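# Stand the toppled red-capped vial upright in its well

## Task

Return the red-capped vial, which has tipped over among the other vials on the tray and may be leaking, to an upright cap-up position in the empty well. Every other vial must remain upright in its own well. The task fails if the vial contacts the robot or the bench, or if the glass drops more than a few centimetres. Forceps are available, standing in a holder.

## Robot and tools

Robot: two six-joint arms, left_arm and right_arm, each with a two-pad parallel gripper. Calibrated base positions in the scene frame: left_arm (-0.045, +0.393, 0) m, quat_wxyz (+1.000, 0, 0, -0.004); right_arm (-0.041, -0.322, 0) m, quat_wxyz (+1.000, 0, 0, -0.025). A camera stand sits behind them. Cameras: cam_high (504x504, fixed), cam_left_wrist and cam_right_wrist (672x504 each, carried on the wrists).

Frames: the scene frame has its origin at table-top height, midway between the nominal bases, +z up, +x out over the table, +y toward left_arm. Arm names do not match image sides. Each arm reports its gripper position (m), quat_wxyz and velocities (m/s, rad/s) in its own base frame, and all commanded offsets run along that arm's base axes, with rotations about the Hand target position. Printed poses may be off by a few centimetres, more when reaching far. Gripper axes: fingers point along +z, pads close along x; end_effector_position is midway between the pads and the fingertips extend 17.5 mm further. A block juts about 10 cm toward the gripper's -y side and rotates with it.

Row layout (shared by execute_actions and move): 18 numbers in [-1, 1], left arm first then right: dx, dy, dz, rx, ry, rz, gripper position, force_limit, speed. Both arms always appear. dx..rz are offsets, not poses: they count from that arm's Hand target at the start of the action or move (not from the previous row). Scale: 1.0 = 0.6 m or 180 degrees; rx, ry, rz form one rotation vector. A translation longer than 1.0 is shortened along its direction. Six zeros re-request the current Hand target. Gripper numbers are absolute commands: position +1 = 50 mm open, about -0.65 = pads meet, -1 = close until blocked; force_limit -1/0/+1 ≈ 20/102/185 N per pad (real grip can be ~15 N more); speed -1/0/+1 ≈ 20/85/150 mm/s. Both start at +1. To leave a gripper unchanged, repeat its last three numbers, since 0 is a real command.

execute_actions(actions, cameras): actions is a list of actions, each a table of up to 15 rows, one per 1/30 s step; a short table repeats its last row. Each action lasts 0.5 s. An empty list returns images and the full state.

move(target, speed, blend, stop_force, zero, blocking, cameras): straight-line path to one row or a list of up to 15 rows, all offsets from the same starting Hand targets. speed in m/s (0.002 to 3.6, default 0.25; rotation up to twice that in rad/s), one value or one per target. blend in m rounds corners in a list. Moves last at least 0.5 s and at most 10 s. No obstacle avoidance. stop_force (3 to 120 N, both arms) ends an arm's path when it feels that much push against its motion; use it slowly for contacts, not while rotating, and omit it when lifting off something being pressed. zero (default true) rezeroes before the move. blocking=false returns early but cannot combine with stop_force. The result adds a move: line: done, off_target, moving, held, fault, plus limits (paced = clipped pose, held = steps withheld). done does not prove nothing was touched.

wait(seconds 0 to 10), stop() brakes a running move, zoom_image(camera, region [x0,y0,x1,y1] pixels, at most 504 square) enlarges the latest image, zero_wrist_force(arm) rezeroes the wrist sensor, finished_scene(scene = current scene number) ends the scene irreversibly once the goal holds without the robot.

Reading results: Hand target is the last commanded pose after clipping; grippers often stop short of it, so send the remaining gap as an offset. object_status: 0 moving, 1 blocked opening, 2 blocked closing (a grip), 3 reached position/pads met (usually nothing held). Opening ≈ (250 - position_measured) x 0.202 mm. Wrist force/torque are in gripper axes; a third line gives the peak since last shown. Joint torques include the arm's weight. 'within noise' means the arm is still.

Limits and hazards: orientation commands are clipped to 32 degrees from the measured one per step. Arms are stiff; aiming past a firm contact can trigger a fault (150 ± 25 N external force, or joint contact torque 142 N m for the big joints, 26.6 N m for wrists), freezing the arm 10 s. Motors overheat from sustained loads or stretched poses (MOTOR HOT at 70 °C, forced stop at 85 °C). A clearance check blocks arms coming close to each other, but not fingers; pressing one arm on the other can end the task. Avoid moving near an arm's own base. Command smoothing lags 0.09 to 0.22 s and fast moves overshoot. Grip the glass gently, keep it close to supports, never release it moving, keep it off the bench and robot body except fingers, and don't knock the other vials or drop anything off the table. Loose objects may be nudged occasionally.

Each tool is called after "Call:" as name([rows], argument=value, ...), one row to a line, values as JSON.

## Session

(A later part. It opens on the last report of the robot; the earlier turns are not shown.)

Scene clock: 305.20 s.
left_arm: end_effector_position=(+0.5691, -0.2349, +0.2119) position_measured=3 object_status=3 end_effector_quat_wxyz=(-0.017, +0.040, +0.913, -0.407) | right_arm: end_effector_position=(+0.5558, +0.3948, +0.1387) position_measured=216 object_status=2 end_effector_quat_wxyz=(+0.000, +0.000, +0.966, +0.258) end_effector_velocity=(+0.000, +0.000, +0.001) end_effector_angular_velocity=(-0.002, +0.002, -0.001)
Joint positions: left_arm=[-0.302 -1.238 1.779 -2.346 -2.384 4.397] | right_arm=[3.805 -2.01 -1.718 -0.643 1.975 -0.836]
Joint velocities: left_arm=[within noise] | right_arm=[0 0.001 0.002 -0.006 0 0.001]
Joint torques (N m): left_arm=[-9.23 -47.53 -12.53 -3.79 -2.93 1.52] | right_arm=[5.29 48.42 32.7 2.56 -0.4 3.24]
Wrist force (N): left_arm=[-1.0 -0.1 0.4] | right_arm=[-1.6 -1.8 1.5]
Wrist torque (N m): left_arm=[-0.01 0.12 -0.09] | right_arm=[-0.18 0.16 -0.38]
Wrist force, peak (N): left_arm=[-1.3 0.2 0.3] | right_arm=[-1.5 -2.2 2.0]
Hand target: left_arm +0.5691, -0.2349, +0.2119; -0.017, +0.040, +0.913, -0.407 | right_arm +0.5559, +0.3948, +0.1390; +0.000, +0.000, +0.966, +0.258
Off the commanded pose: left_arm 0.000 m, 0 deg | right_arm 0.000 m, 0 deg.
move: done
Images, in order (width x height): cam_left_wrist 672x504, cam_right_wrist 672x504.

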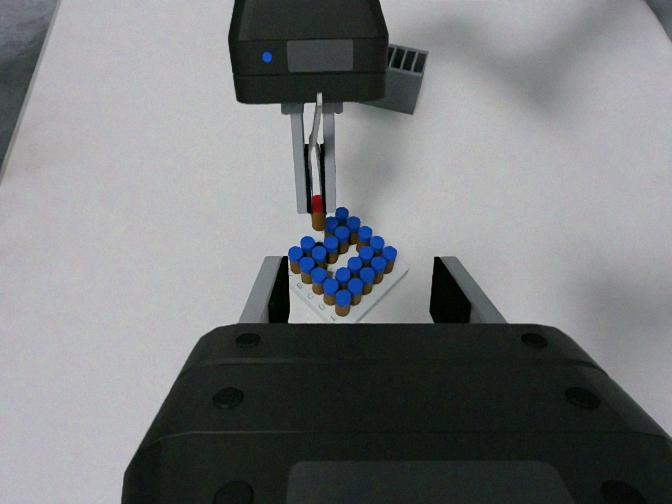

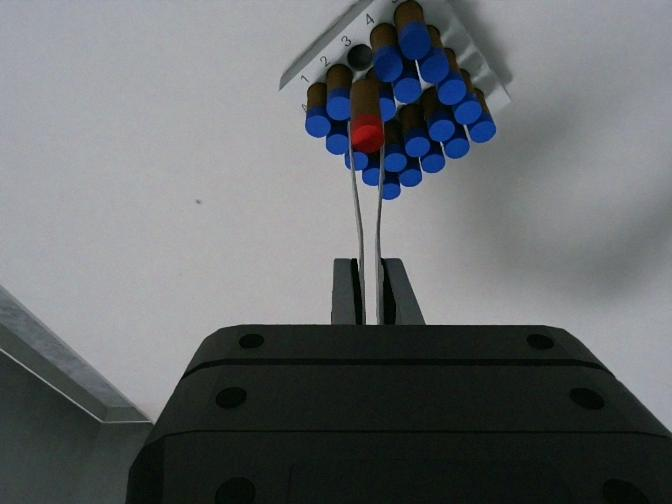

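Call:
move([
  [0,0,0,0,0,0,1,1,1,0.0013,-0.0004,0,0,0,0,-1,-0.9,-1],
  [0,0,0,0,0,0,1,1,1,0.0013,-0.0004,-0.035,0,0,0,-1,-0.9,-1],
], speed=0.035, stop_force=4, cameras=["cam_right_wrist","cam_left_wrist"])

Call:
zoom_image(camera="cam_right_wrist", region=[300, 10, 430, 170])

Call:
zoom_image(camera="cam_left_wrist", region=[280, 170, 380, 290])

Scene clock: 321.50 s.
left_arm: end_effector_position=(+0.5691, -0.2349, +0.2119) position_measured=3 object_status=3 end_effector_quat_wxyz=(-0.017, +0.040, +0.913, -0.407) | right_arm: end_effector_position=(+0.5567, +0.3946, +0.1180) position_measured=216 object_status=2 end_effector_quat_wxyz=(+0.000, +0.000, +0.966, +0.258)
Joint positions: left_arm=[-0.302 -1.238 1.779 -2.346 -2.384 4.397] | right_arm=[3.804 -2.04 -1.736 -0.596 1.975 -0.838]
Joint torques (N m): left_arm=[-9.02 -48.13 -11.76 -3.91 -3.02 1.51] | right_arm=[1.83 50.7 31.43 2.42 2.74 1.36]
Wrist force (N): left_arm=[-1.0 0.1 0.3] | right_arm=[-1.8 -1.9 1.5]
Wrist torque (N m): left_arm=[0.01 0.12 -0.09] | right_arm=[-0.20 0.19 -0.30]
Wrist force, peak (N): left_arm=[-1.3 0.1 0.2] | right_arm=[-1.6 -2.3 2.1]
Hand target: left_arm +0.5691, -0.2349, +0.2119; -0.017, +0.040, +0.913, -0.407 | right_arm +0.5567, +0.3946, +0.1180; +0.000, +0.000, +0.966, +0.258
Off the commanded pose: left_arm 0.000 m, 0 deg | right_arm 0.000 m, 0 deg.
move: done
Images, in order (width x height): cam_left_wrist 672x504, cam_right_wrist 672x504.

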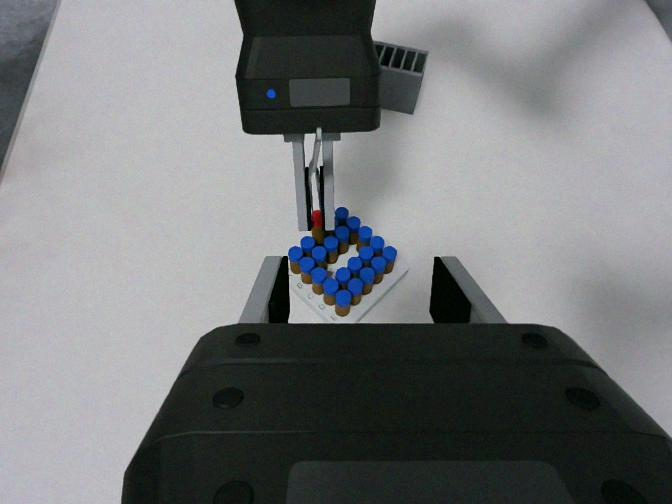

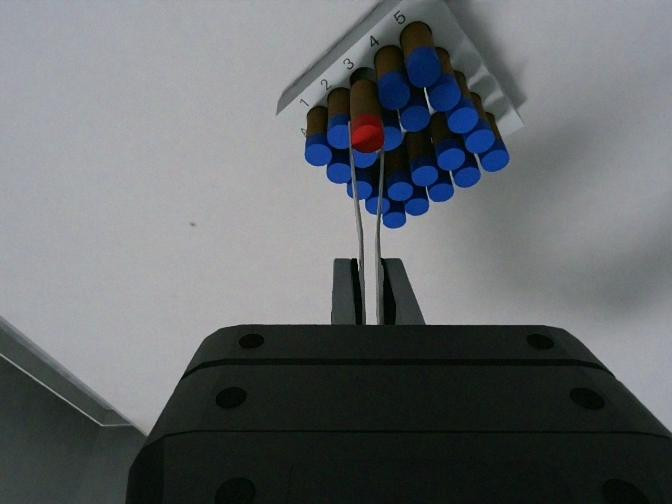

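Scaled by 3.150 from the camera's 672x504 image, which has a finer 960x720 frame.

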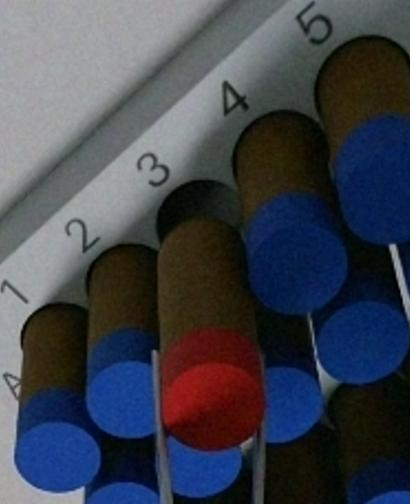

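Scaled by 4.200 from the camera's 672x504 image, which has a finer 960x720 frame.

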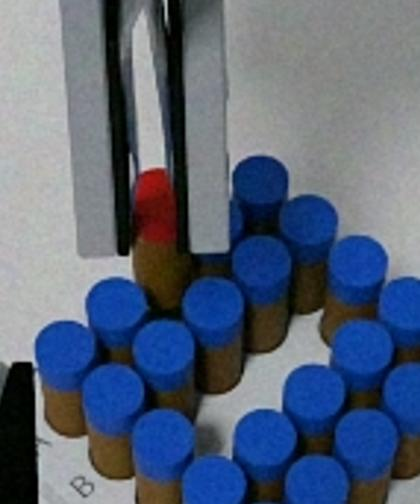

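Call:
move(target=[0,0,0,0,0,0,1,1,1,0,-0.0005,-0.03,0,0,0,-1,-0.9,-1], speed=0.018, stop_force=3, cameras=["cam_right_wrist","cam_left_wrist"])

Call:
zoom_image(camera="cam_right_wrist", region=[300, 20, 430, 180])

Call:
zoom_image(camera="cam_left_wrist", region=[280, 170, 380, 290])

Scene clock: 336.30 s.
left_arm: end_effector_position=(+0.5691, -0.2349, +0.2119) position_measured=3 object_status=3 end_effector_quat_wxyz=(-0.017, +0.040, +0.913, -0.407) | right_arm: end_effector_position=(+0.5567, +0.3944, +0.1042) position_measured=216 object_status=2 end_effector_quat_wxyz=(+0.000, +0.000, +0.966, +0.258)
Joint positions: left_arm=[-0.302 -1.238 1.779 -2.346 -2.384 4.397] | right_arm=[3.804 -2.06 -1.748 -0.564 1.976 -0.838]
Joint torques (N m): left_arm=[-8.98 -48.07 -12.06 -4.07 -2.99 1.42] | right_arm=[-1.43 51.39 32.34 5.24 -0.56 -0.24]
Wrist force (N): left_arm=[-1.1 0.1 0.4] | right_arm=[-1.6 -2.1 1.8]
Wrist torque (N m): left_arm=[0.01 0.12 -0.09] | right_arm=[-0.21 0.17 -0.31]
Wrist force, peak (N): left_arm=[-1.2 0.1 0.5] | right_arm=[-1.2 5.5 -5.3]
Hand target: left_arm +0.5691, -0.2349, +0.2119; -0.017, +0.040, +0.913, -0.407 | right_arm +0.5567, +0.3944, +0.1042; +0.000, +0.000, +0.966, +0.258 (not the last commanded pose)
Off the commanded pose: left_arm 0.000 m, 0 deg | right_arm 0.004 m, 0 deg.
move: contact (right_arm)
Images, in order (width x height): cam_left_wrist 672x504, cam_right_wrist 672x504.

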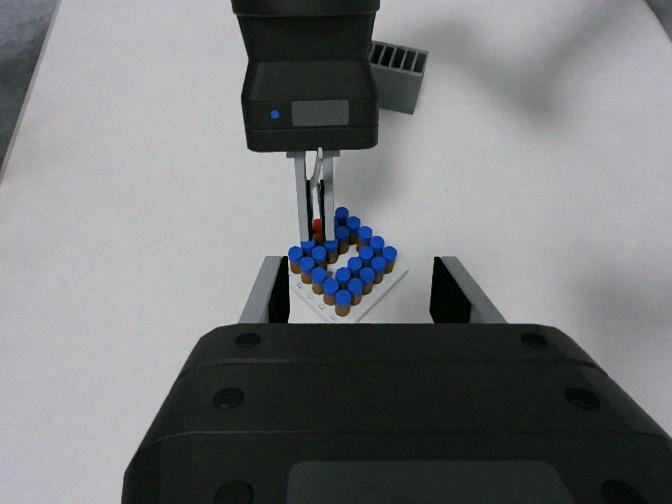

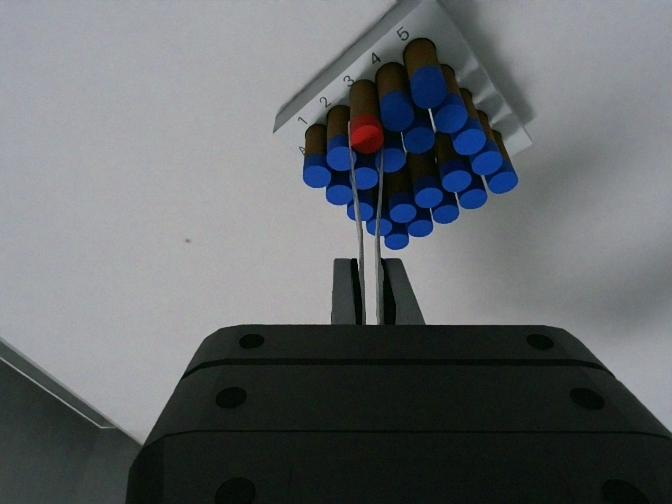

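Scaled by 3.150 from the camera's 672x504 image, which has a finer 960x720 frame.

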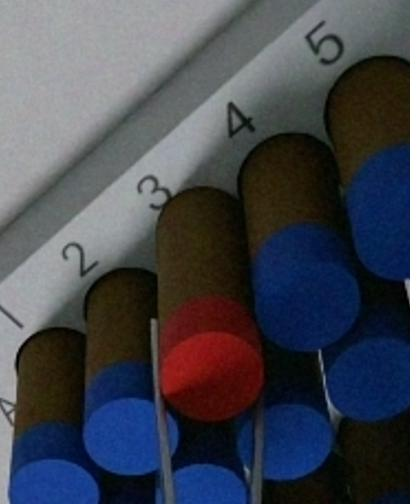

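Scaled by 4.200 from the camera's 672x504 image, which has a finer 960x720 frame.

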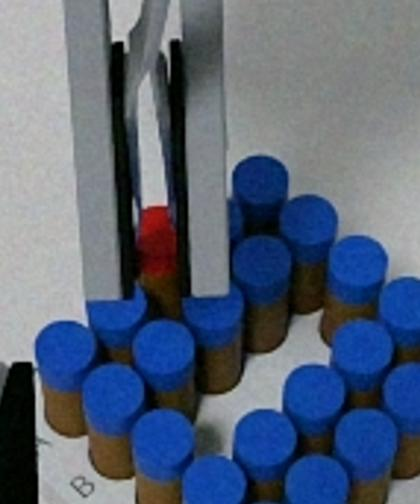

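Call:
move(target=[0,0,0,0,0,0,1,1,1,0,0,0,0,0,0,-0.24,-0.9,-1], speed=0.02, cameras=["cam_right_wrist","cam_left_wrist"])

Call:
zoom_image(camera="cam_right_wrist", region=[300, 20, 430, 180])

Call:
zoom_image(camera="cam_left_wrist", region=[280, 170, 380, 290])

Scene clock: 347.90 s.
left_arm: end_effector_position=(+0.5691, -0.2349, +0.2119) position_measured=3 object_status=3 end_effector_quat_wxyz=(-0.017, +0.040, +0.913, -0.407) | right_arm: end_effector_position=(+0.5567, +0.3944, +0.1042) position_measured=188 object_status=0 end_effector_quat_wxyz=(+0.000, +0.000, +0.966, +0.258)
Joint positions: left_arm=[-0.302 -1.238 1.779 -2.346 -2.384 4.397] | right_arm=[3.804 -2.06 -1.748 -0.564 1.976 -0.838]
Joint torques (N m): left_arm=[-8.98 -48.44 -12 -3.98 -2.98 1.49] | right_arm=[0.81 50.98 31.69 5.25 -0.32 3.06]
Wrist force (N): left_arm=[-1.2 -0.2 0.3] | right_arm=[-1.5 -2.2 1.5]
Wrist torque (N m): left_arm=[-0.05 0.14 -0.09] | right_arm=[-0.23 0.16 -0.31]
Wrist force, peak (N): left_arm=[-1.3 0.1 0.4] | right_arm=[-1.8 -2.3 1.7]
Hand target: left_arm +0.5691, -0.2349, +0.2119; -0.017, +0.040, +0.913, -0.407 | right_arm +0.5567, +0.3944, +0.1042; +0.000, +0.000, +0.966, +0.258
Off the commanded pose: left_arm 0.000 m, 0 deg | right_arm 0.000 m, 0 deg.
move: done
Images, in order (width x height): cam_left_wrist 672x504, cam_right_wrist 672x504.

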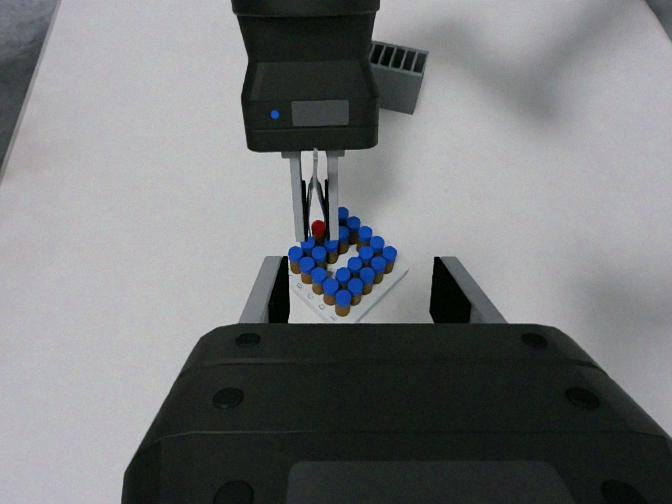

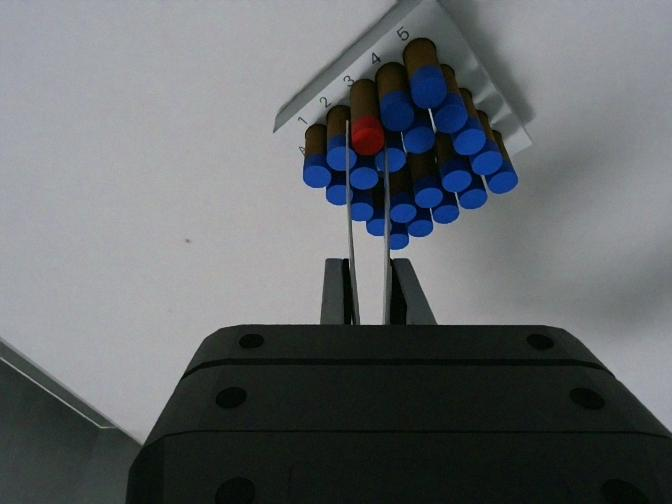

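Scaled by 3.150 from the camera's 672x504 image, which has a finer 960x720 frame.

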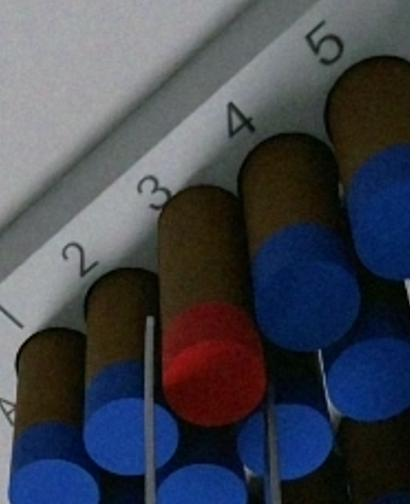

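Scaled by 4.200 from the camera's 672x504 image, which has a finer 960x720 frame.

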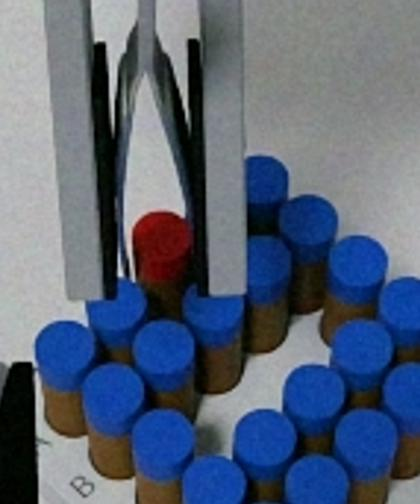

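Call:
wait(seconds=0.2, cameras=["cam_left_wrist", "cam_right_wrist"])

Call:
zoom_image(camera="cam_left_wrist", region=[280, 170, 380, 290])

Call:
zoom_image(camera="cam_right_wrist", region=[300, 20, 430, 180])

Scene clock: 358.93 s.
left_arm: end_effector_position=(+0.5691, -0.2349, +0.2119) position_measured=3 object_status=3 end_effector_quat_wxyz=(-0.017, +0.040, +0.913, -0.407) | right_arm: end_effector_position=(+0.5567, +0.3944, +0.1042) position_measured=188 object_status=3 end_effector_quat_wxyz=(+0.000, +0.000, +0.966, +0.258)
Joint positions: left_arm=[-0.302 -1.238 1.779 -2.346 -2.384 4.397] | right_arm=[3.804 -2.06 -1.748 -0.564 1.976 -0.838]
Joint torques (N m): left_arm=[-9.01 -47.85 -12.15 -3.97 -2.96 1.38] | right_arm=[0.66 50.85 30.95 5.07 1.08 2.94]
Wrist force (N): left_arm=[-1.3 0.1 0.3] | right_arm=[-1.8 -2.0 1.8]
Wrist torque (N m): left_arm=[0.00 0.16 -0.09] | right_arm=[-0.19 0.19 -0.31]
Wrist force, peak (N): left_arm=[-1.3 0.0 0.3] | right_arm=[-1.7 -2.3 1.9]
Hand target: left_arm +0.5691, -0.2349, +0.2119; -0.017, +0.040, +0.913, -0.407 | right_arm +0.5567, +0.3944, +0.1042; +0.000, +0.000, +0.966, +0.258
Tool commands: left_gripper/position=+1.0 left_gripper/force_limit=+1.0 left_gripper/speed=+1.0 right_gripper/position=-0.24 right_gripper/force_limit=-0.9 right_gripper/speed=-1.0
Off the commanded pose: left_arm 0.000 m, 0 deg | right_arm 0.000 m, 0 deg.
wait: 0.20 s; at rest from the start
Images, in order (width x height): cam_left_wrist 672x504, cam_right_wrist 672x504.

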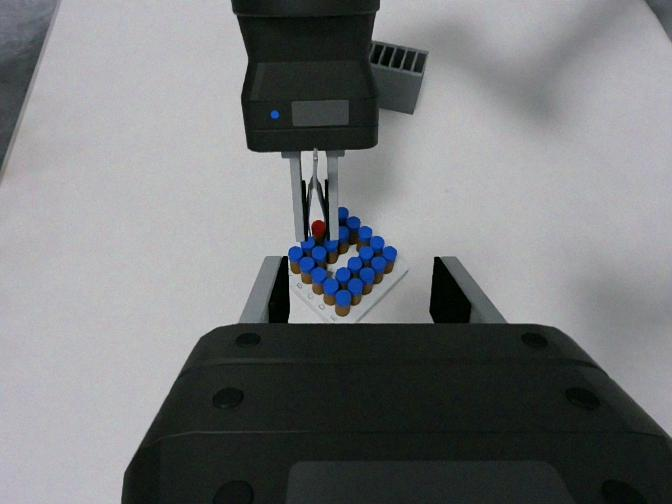

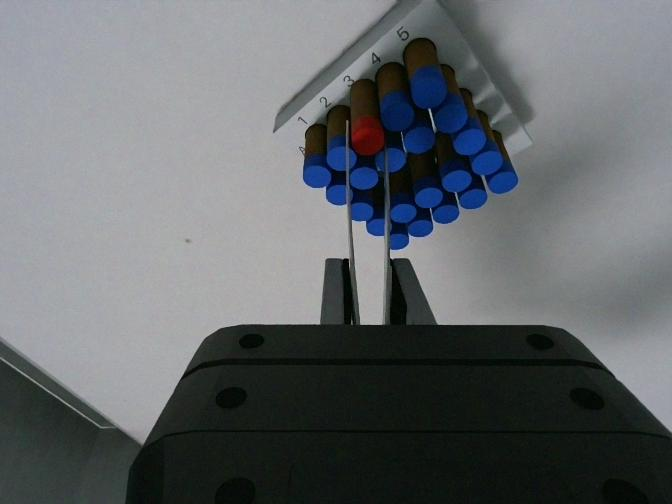

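Scaled by 4.200 from the camera's 672x504 image, which has a finer 960x720 frame.

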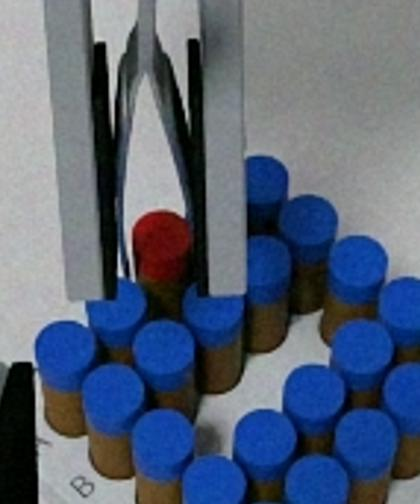

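Scaled by 3.150 from the camera's 672x504 image, which has a finer 960x720 frame.

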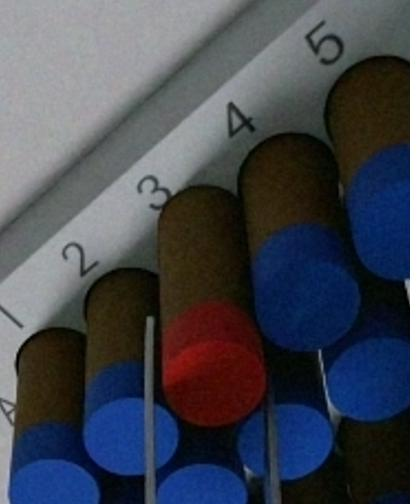

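Call:
move([
  [0,0,0,0,0,0,1,1,1,0,0,0,0,0,0,-1,-0.9,-1],
  [0,0,0,0,0,0,1,1,1,0,0,0.0034,0,0,0,-1,-0.9,-1],
], speed=0.01, cameras=["cam_left_wrist", "cam_right_wrist"])

Call:
zoom_image(camera="cam_left_wrist", region=[280, 170, 380, 290])

Call:
zoom_image(camera="cam_right_wrist", region=[300, 20, 430, 180])

Scene clock: 406.97 s.
left_arm: end_effector_position=(+0.5691, -0.2349, +0.2119) position_measured=3 object_status=3 end_effector_quat_wxyz=(-0.017, +0.040, +0.913, -0.407) | right_arm: end_effector_position=(+0.5567, +0.3944, +0.1063) position_measured=216 object_status=2 end_effector_quat_wxyz=(+0.000, +0.000, +0.966, +0.258)
Joint positions: left_arm=[-0.302 -1.238 1.779 -2.346 -2.384 4.397] | right_arm=[3.804 -2.057 -1.746 -0.569 1.976 -0.838]
Joint torques (N m): left_arm=[-8.98 -48.43 -12.14 -3.94 -3.04 1.38] | right_arm=[0.16 47.81 30.98 3.31 2.32 3.07]
Wrist force (N): left_arm=[-1.1 0.2 0.4] | right_arm=[-1.6 -2.1 1.5]
Wrist torque (N m): left_arm=[0.02 0.13 -0.09] | right_arm=[-0.22 0.17 -0.31]
Wrist force, peak (N): left_arm=[-1.2 -0.2 0.5] | right_arm=[-1.8 -2.3 1.8]
Hand target: left_arm +0.5691, -0.2349, +0.2119; -0.017, +0.040, +0.913, -0.407 | right_arm +0.5567, +0.3944, +0.1063; +0.000, +0.000, +0.966, +0.258
Off the commanded pose: left_arm 0.000 m, 0 deg | right_arm 0.000 m, 0 deg.
move: done
Images, in order (width x height): cam_left_wrist 672x504, cam_right_wrist 672x504.

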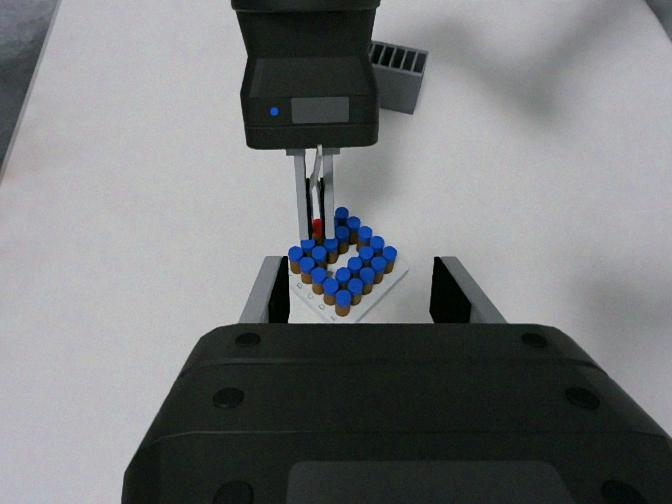

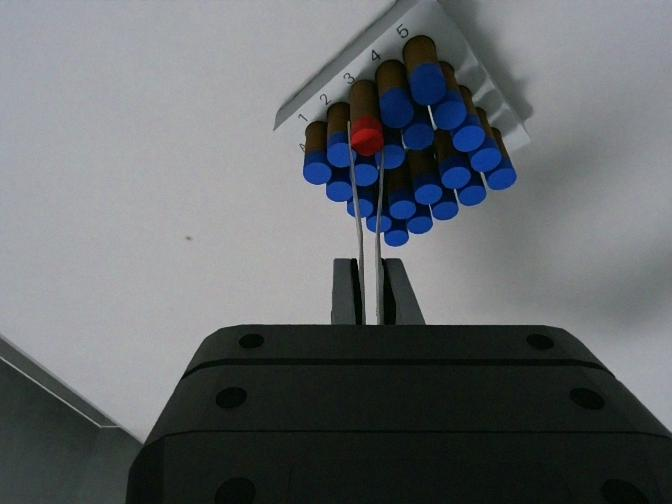

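Scaled by 4.200 from the camera's 672x504 image, which has a finer 960x720 frame.

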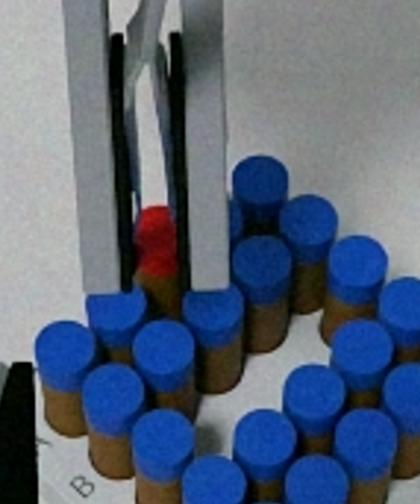

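Scaled by 3.150 from the camera's 672x504 image, which has a finer 960x720 frame.

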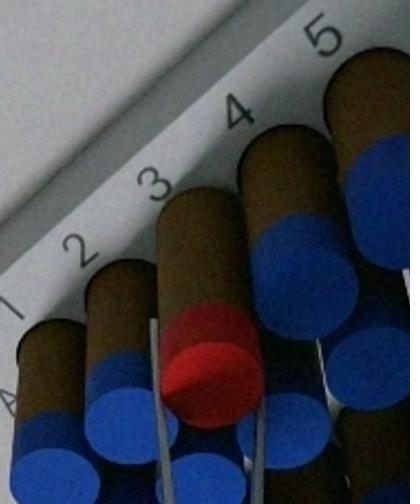

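Call:
move(target=[0,0,0,0,0,0,1,1,1,0,0.0053,0,0,0,0,-1,-0.9,-1], speed=0.01, cameras=["cam_left_wrist", "cam_right_wrist"])

Call:
zoom_image(camera="cam_left_wrist", region=[280, 170, 380, 290])

Call:
zoom_image(camera="cam_right_wrist", region=[300, 20, 430, 180])

Scene clock: 415.13 s.
left_arm: end_effector_position=(+0.5691, -0.2349, +0.2119) position_measured=3 object_status=3 end_effector_quat_wxyz=(-0.017, +0.040, +0.913, -0.407) | right_arm: end_effector_position=(+0.5567, +0.3976, +0.1063) position_measured=216 object_status=2 end_effector_quat_wxyz=(+0.000, +0.000, +0.966, +0.258)
Joint positions: left_arm=[-0.302 -1.238 1.779 -2.346 -2.384 4.397] | right_arm=[3.808 -2.06 -1.742 -0.569 1.974 -0.834]
Joint torques (N m): left_arm=[-9.28 -47.84 -12.66 -3.89 -3.07 1.35] | right_arm=[2.7 39.59 27.82 5.17 -0.45 2.73]
Wrist force (N): left_arm=[-1.0 0.1 0.3] | right_arm=[-1.6 -2.1 1.6]
Wrist torque (N m): left_arm=[0.00 0.12 -0.09] | right_arm=[-0.20 0.16 -0.39]
Wrist force, peak (N): left_arm=[-1.2 0.0 0.4] | right_arm=[-1.7 -2.4 1.6]
Hand target: left_arm +0.5691, -0.2349, +0.2119; -0.017, +0.040, +0.913, -0.407 | right_arm +0.5567, +0.3975, +0.1063; +0.000, +0.000, +0.966, +0.258
Off the commanded pose: left_arm 0.000 m, 0 deg | right_arm 0.000 m, 0 deg.
move: done
Images, in order (width x height): cam_left_wrist 672x504, cam_right_wrist 672x504.

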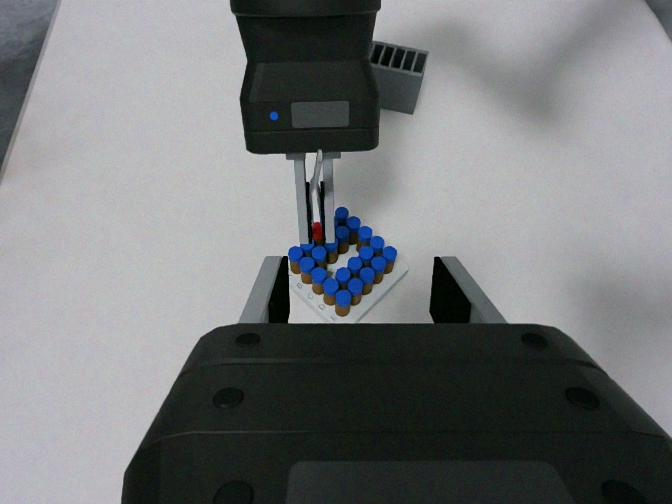

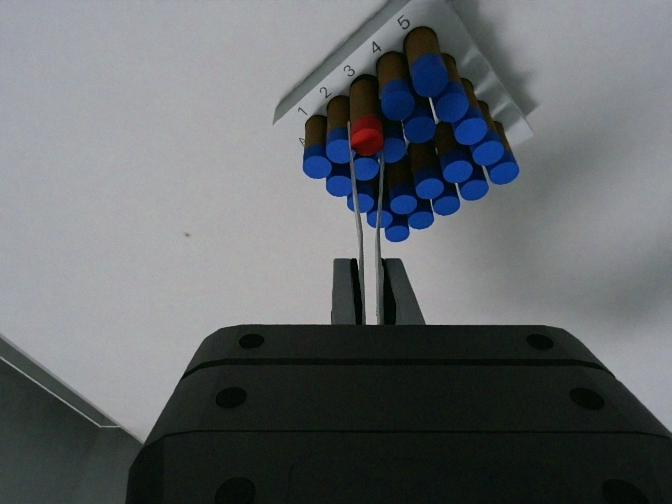

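Scaled by 4.200 from the camera's 672x504 image, which has a finer 960x720 frame.

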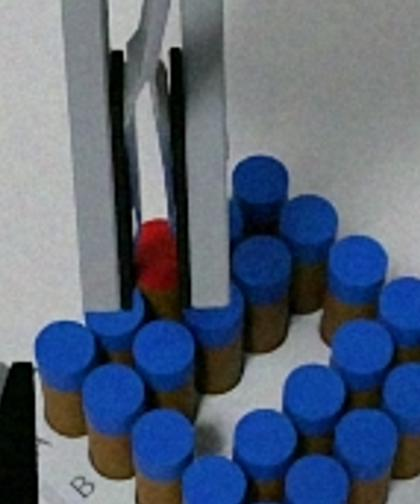

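Scaled by 3.150 from the camera's 672x504 image, which has a finer 960x720 frame.

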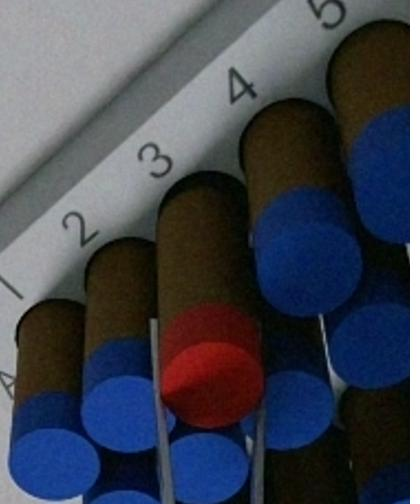

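Call:
zoom_image(camera="cam_right_wrist", region=[335, 60, 400, 120])

Scaled by 7.754 from the camera's 672x504 image, which has a finer 960x720 frame.

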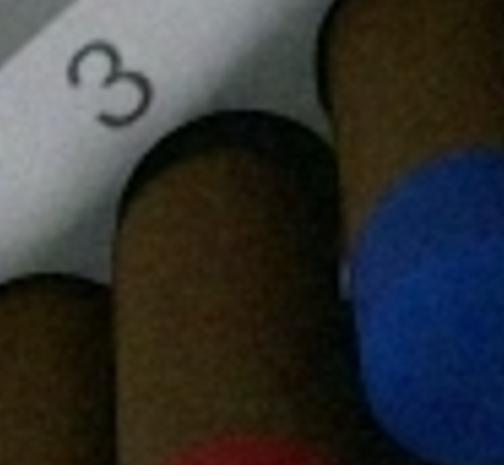

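Call:
move(target=[0,0,0,0,0,0,1,1,1,0,-0.0009,0,0,0,0,-1,-0.9,-1], speed=0.01)

Call:
move(target=[0,0,0,0,0,0,1,1,1,0,0,-0.0145,0,0,0,-1,-0.9,-1], speed=0.006, stop_force=3, cameras=["cam_left_wrist", "cam_right_wrist"])

Call:
zoom_image(camera="cam_left_wrist", region=[280, 170, 380, 290])

Call:
zoom_image(camera="cam_right_wrist", region=[300, 20, 430, 180])

Scene clock: 433.97 s.
left_arm: end_effector_position=(+0.5691, -0.2349, +0.2119) position_measured=3 object_status=3 end_effector_quat_wxyz=(-0.017, +0.040, +0.913, -0.407) | right_arm: end_effector_position=(+0.5567, +0.3970, +0.1063) position_measured=216 object_status=2 end_effector_quat_wxyz=(+0.000, +0.000, +0.966, +0.258)
Joint positions: left_arm=[-0.302 -1.238 1.779 -2.346 -2.384 4.397] | right_arm=[3.807 -2.059 -1.743 -0.569 1.974 -0.834]
Joint torques (N m): left_arm=[-8.91 -47.7 -12.26 -3.95 -3 1.3] | right_arm=[-9.33 50.1 10.19 2.98 2.67 -2.29]
Wrist force (N): left_arm=[-1.1 0.1 0.4] | right_arm=[-1.6 -2.2 1.8]
Wrist torque (N m): left_arm=[0.00 0.12 -0.09] | right_arm=[-0.23 0.17 -0.33]
Wrist force, peak (N): left_arm=[-1.2 -0.1 0.5] | right_arm=[-1.6 -2.4 1.9]
Hand target: left_arm +0.5691, -0.2349, +0.2119; -0.017, +0.040, +0.913, -0.407 | right_arm +0.5567, +0.3970, +0.1063; +0.000, +0.000, +0.966, +0.258
Off the commanded pose: left_arm 0.000 m, 0 deg | right_arm 0.000 m, 0 deg.
move: done

Scene clock: 435.63 s.
left_arm: end_effector_position=(+0.5691, -0.2349, +0.2119) position_measured=3 object_status=3 end_effector_quat_wxyz=(-0.017, +0.040, +0.913, -0.407) | right_arm: end_effector_position=(+0.5567, +0.3970, +0.1036) position_measured=216 object_status=2 end_effector_quat_wxyz=(+0.000, +0.000, +0.966, +0.258)
Joint positions: left_arm=[-0.302 -1.238 1.779 -2.346 -2.384 4.397] | right_arm=[3.807 -2.063 -1.745 -0.563 1.974 -0.834]
Joint torques (N m): left_arm=[-9.29 -47.79 -12.5 -3.95 -3.03 1.32] | right_arm=[-6.9 49.07 31.32 2.15 -0.36 -1.67]
Wrist force (N): left_arm=[-1.1 0.1 0.3] | right_arm=[-1.4 -0.1 -1.1]
Wrist torque (N m): left_arm=[0.00 0.13 -0.09] | right_arm=[-0.10 0.18 -0.33]
Wrist force, peak (N): left_arm=[-1.3 -0.1 0.4] | right_arm=[-1.1 1.9 -3.0]
Hand target: left_arm +0.5691, -0.2349, +0.2119; -0.017, +0.040, +0.913, -0.407 | right_arm +0.5567, +0.3970, +0.1036; +0.000, +0.000, +0.966, +0.258 (not the last commanded pose)
Off the commanded pose: left_arm 0.000 m, 0 deg | right_arm 0.006 m, 0 deg.
move: contact (right_arm)
Images, in order (width x height): cam_left_wrist 672x504, cam_right_wrist 672x504.

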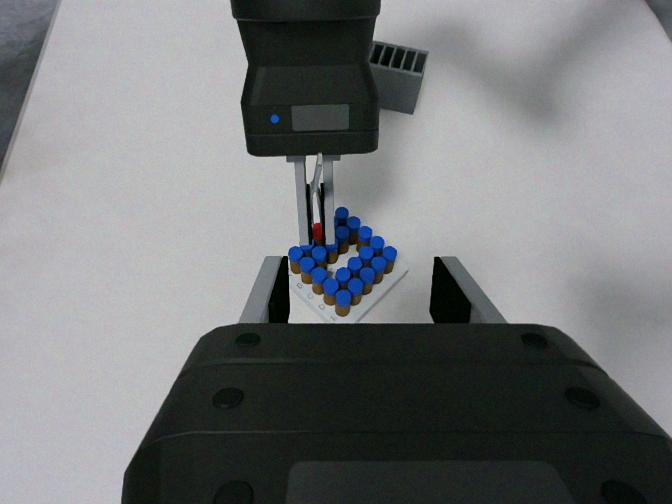

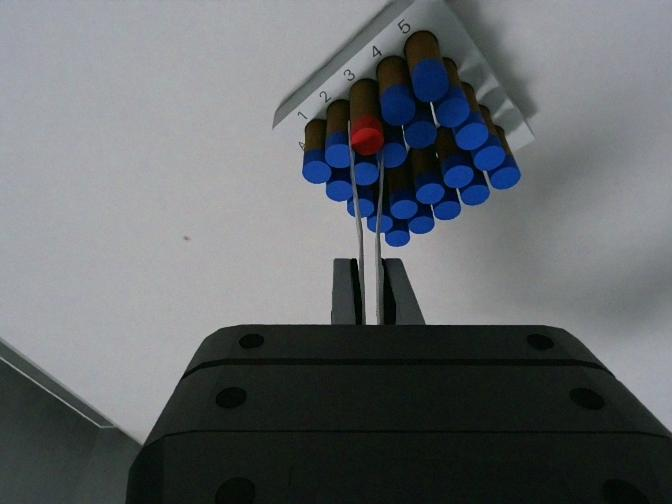

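Scaled by 4.200 from the camera's 672x504 image, which has a finer 960x720 frame.

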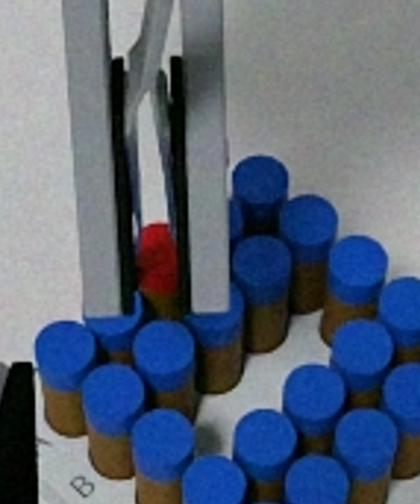

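Scaled by 3.150 from the camera's 672x504 image, which has a finer 960x720 frame.

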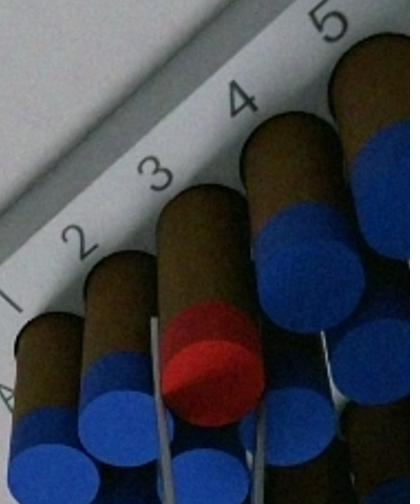

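Call:
zoom_image(camera="cam_right_wrist", region=[335, 60, 400, 120])

Scaled by 7.754 from the camera's 672x504 image, which has a finer 960x720 frame.

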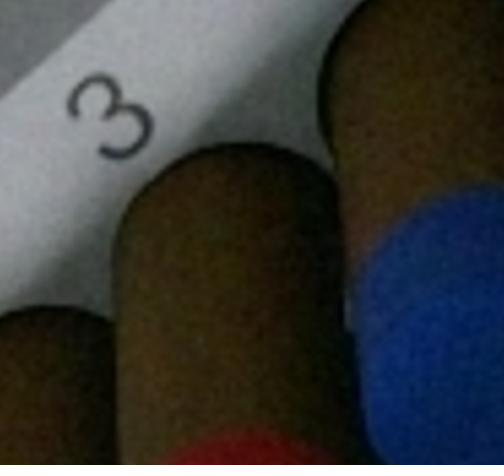

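Call:
zoom_image(camera="cam_right_wrist", region=[296, 84, 366, 134])

Call:
zoom_image(camera="cam_right_wrist", region=[346, 24, 446, 104])

Scaled by 7.200 from the camera's 672x504 image, which has a finer 960x720 frame.

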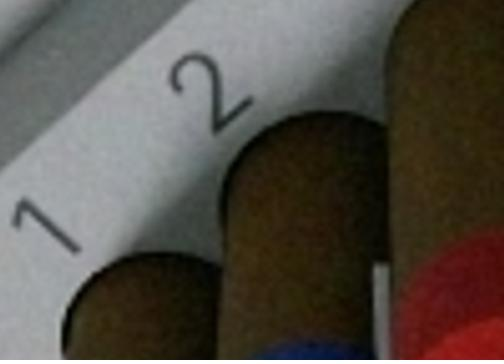

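Scaled by 5.040 from the camera's 672x504 image, which has a finer 960x720 frame.

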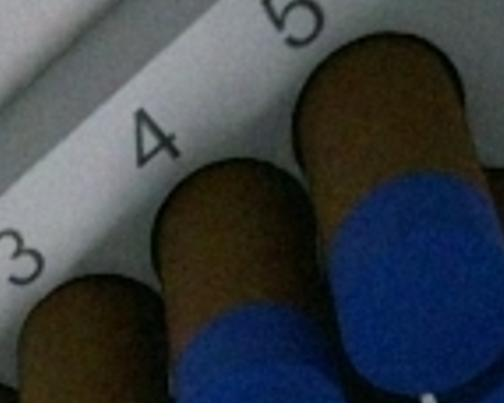

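Call:
move([
  [0,0,0,0,0,0,1,1,1,0,0,0.0013,0,0,0,-1,-0.9,-1],
  [0,0,0,0,0,0,1,1,1,-0.0009,0.0001,0.0013,0,0,0,-1,-0.9,-1],
], speed=0.01)

Call:
move(target=[0,0,0,0,0,0,1,1,1,0,0,-0.0115,0,0,0,-1,-0.9,-1], speed=0.006, stop_force=3, cameras=["cam_left_wrist", "cam_right_wrist"])

Call:
zoom_image(camera="cam_right_wrist", region=[335, 60, 400, 120])

Call:
zoom_image(camera="cam_right_wrist", region=[300, 20, 430, 180])

Scene clock: 485.97 s.
left_arm: end_effector_position=(+0.5691, -0.2349, +0.2119) position_measured=3 object_status=3 end_effector_quat_wxyz=(-0.017, +0.040, +0.913, -0.407) | right_arm: end_effector_position=(+0.5562, +0.3971, +0.1045) position_measured=216 object_status=2 end_effector_quat_wxyz=(+0.000, +0.000, +0.966, +0.258)
Joint positions: left_arm=[-0.302 -1.238 1.779 -2.346 -2.384 4.397] | right_arm=[3.808 -2.061 -1.745 -0.564 1.974 -0.834]
Joint torques (N m): left_arm=[-8.78 -48.34 -12.62 -4.08 -3.01 1.46] | right_arm=[6.37 47.38 10.09 5.34 -0.48 3.39]
Wrist force (N): left_arm=[-1.1 0.0 0.1] | right_arm=[-1.5 -2.1 1.6]
Wrist torque (N m): left_arm=[-0.02 0.13 -0.09] | right_arm=[-0.21 0.15 -0.37]
Wrist force, peak (N): left_arm=[-1.2 0.2 0.4] | right_arm=[-1.6 -2.2 1.9]
Hand target: left_arm +0.5691, -0.2349, +0.2119; -0.017, +0.040, +0.913, -0.407 | right_arm +0.5562, +0.3971, +0.1044; +0.000, +0.000, +0.966, +0.258
Off the commanded pose: left_arm 0.000 m, 0 deg | right_arm 0.000 m, 0 deg.
move: done

Scene clock: 488.23 s.
left_arm: end_effector_position=(+0.5691, -0.2349, +0.2119) position_measured=3 object_status=3 end_effector_quat_wxyz=(-0.017, +0.040, +0.913, -0.407) | right_arm: end_effector_position=(+0.5562, +0.3971, +0.0985) position_measured=216 object_status=2 end_effector_quat_wxyz=(+0.000, +0.000, +0.966, +0.258)
Joint positions: left_arm=[-0.302 -1.238 1.779 -2.346 -2.384 4.397] | right_arm=[3.808 -2.07 -1.75 -0.55 1.974 -0.834]
Joint torques (N m): left_arm=[-9.39 -47.91 -12.7 -4.05 -2.95 1.42] | right_arm=[3.34 48.29 30 1.87 0.38 3.1]
Wrist force (N): left_arm=[-1.0 0.1 0.2] | right_arm=[-1.6 1.7 -2.3]
Wrist torque (N m): left_arm=[0.01 0.11 -0.10] | right_arm=[-0.06 0.18 -0.38]
Wrist force, peak (N): left_arm=[-1.2 0.0 0.5] | right_arm=[-1.1 3.8 -4.8]
Hand target: left_arm +0.5691, -0.2349, +0.2119; -0.017, +0.040, +0.913, -0.407 | right_arm +0.5562, +0.3971, +0.0985; +0.000, +0.000, +0.966, +0.258 (not the last commanded pose)
Off the commanded pose: left_arm 0.000 m, 0 deg | right_arm 0.001 m, 0 deg.
move: contact (right_arm)
Images, in order (width x height): cam_left_wrist 672x504, cam_right_wrist 672x504.

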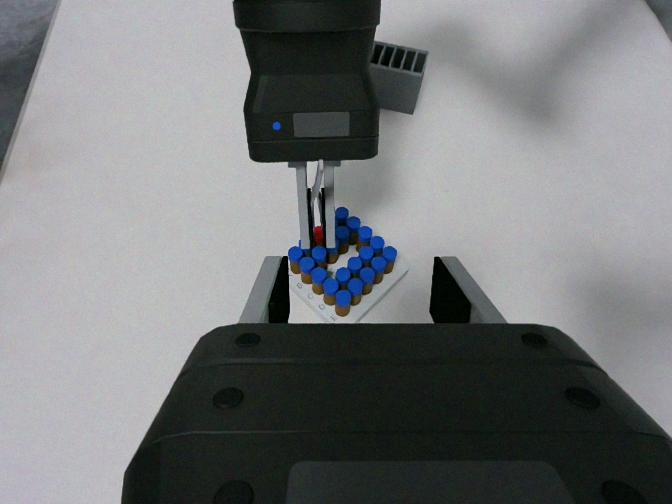

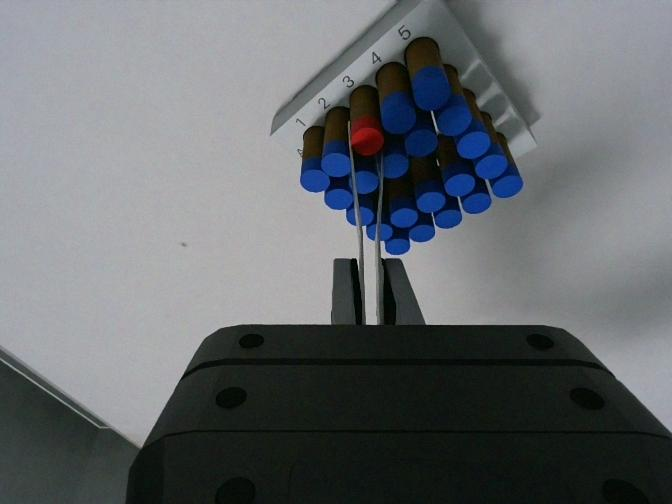

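Scaled by 7.754 from the camera's 672x504 image, which has a finer 960x720 frame.

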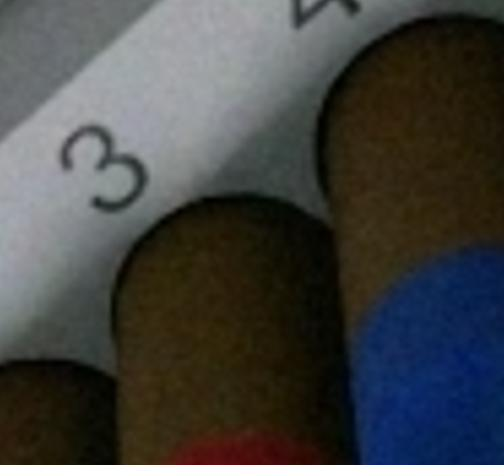

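Scaled by 3.150 from the camera's 672x504 image, which has a finer 960x720 frame.

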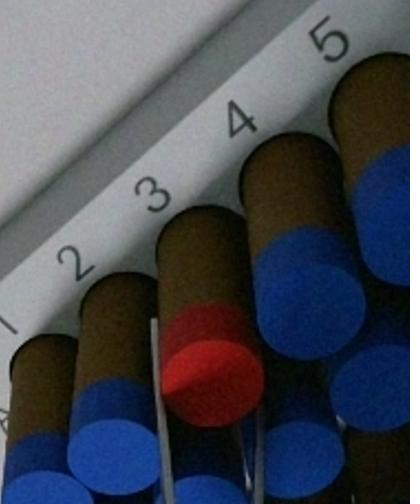

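Call:
move([
  [0,0,0,0,0,0,1,1,1,0,0,0,0,0,0,-0.24,-0.9,-1],
  [0,0,0,0,0,0,1,1,1,0,0,0.008,0,0,0,-0.24,-0.9,-1],
], speed=0.015, cameras=["cam_left_wrist", "cam_right_wrist"])

Call:
zoom_image(camera="cam_right_wrist", region=[300, 20, 430, 180])

Call:
zoom_image(camera="cam_left_wrist", region=[280, 170, 380, 290])

Scene clock: 495.23 s.
left_arm: end_effector_position=(+0.5691, -0.2349, +0.2119) position_measured=3 object_status=3 end_effector_quat_wxyz=(-0.017, +0.040, +0.913, -0.407) | right_arm: end_effector_position=(+0.5562, +0.3971, +0.1034) position_measured=188 object_status=3 end_effector_quat_wxyz=(+0.000, +0.000, +0.966, +0.258)
Joint positions: left_arm=[-0.302 -1.238 1.779 -2.346 -2.384 4.397] | right_arm=[3.808 -2.063 -1.746 -0.561 1.974 -0.834]
Joint torques (N m): left_arm=[-8.5 -47.97 -11.97 -4.05 -3.04 1.44] | right_arm=[-3.64 42.71 28.41 3.82 0.84 2.14]
Wrist force (N): left_arm=[-1.1 0.0 0.0] | right_arm=[-1.6 -2.0 1.5]
Wrist torque (N m): left_arm=[-0.01 0.13 -0.09] | right_arm=[-0.22 0.16 -0.38]
Wrist force, peak (N): left_arm=[-1.3 0.0 0.4] | right_arm=[-1.6 2.0 -2.5]
Hand target: left_arm +0.5691, -0.2349, +0.2119; -0.017, +0.040, +0.913, -0.407 | right_arm +0.5562, +0.3971, +0.1033; +0.000, +0.000, +0.966, +0.258
Off the commanded pose: left_arm 0.000 m, 0 deg | right_arm 0.000 m, 0 deg.
move: done
Images, in order (width x height): cam_left_wrist 672x504, cam_right_wrist 672x504.

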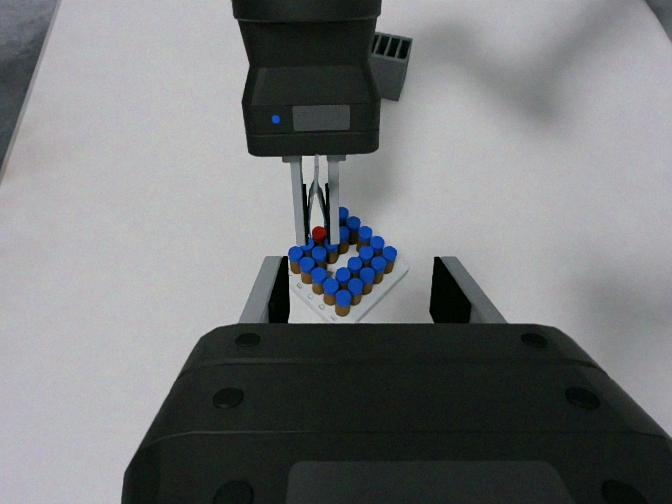

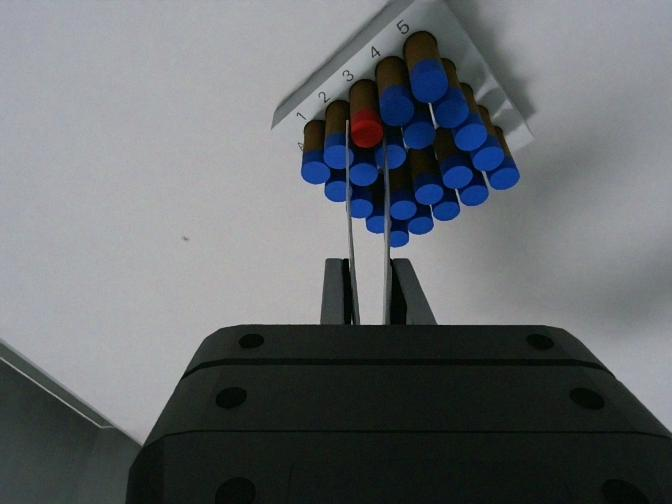

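Scaled by 3.150 from the camera's 672x504 image, which has a finer 960x720 frame.

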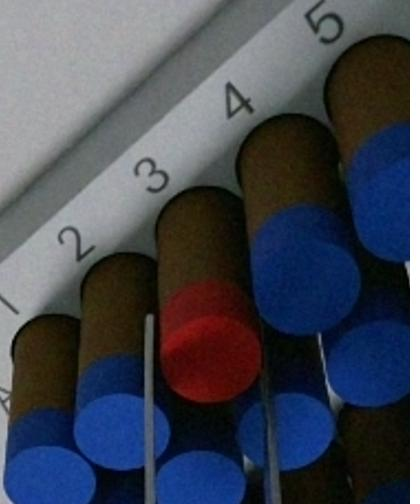

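Scaled by 4.200 from the camera's 672x504 image, which has a finer 960x720 frame.

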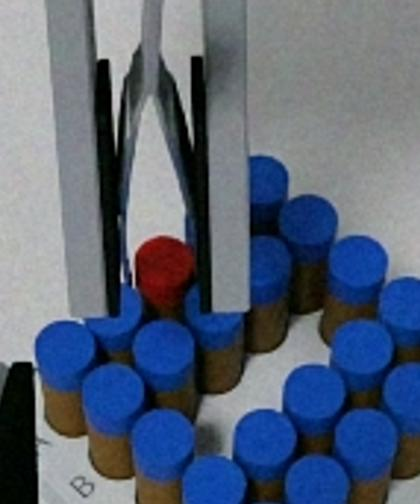

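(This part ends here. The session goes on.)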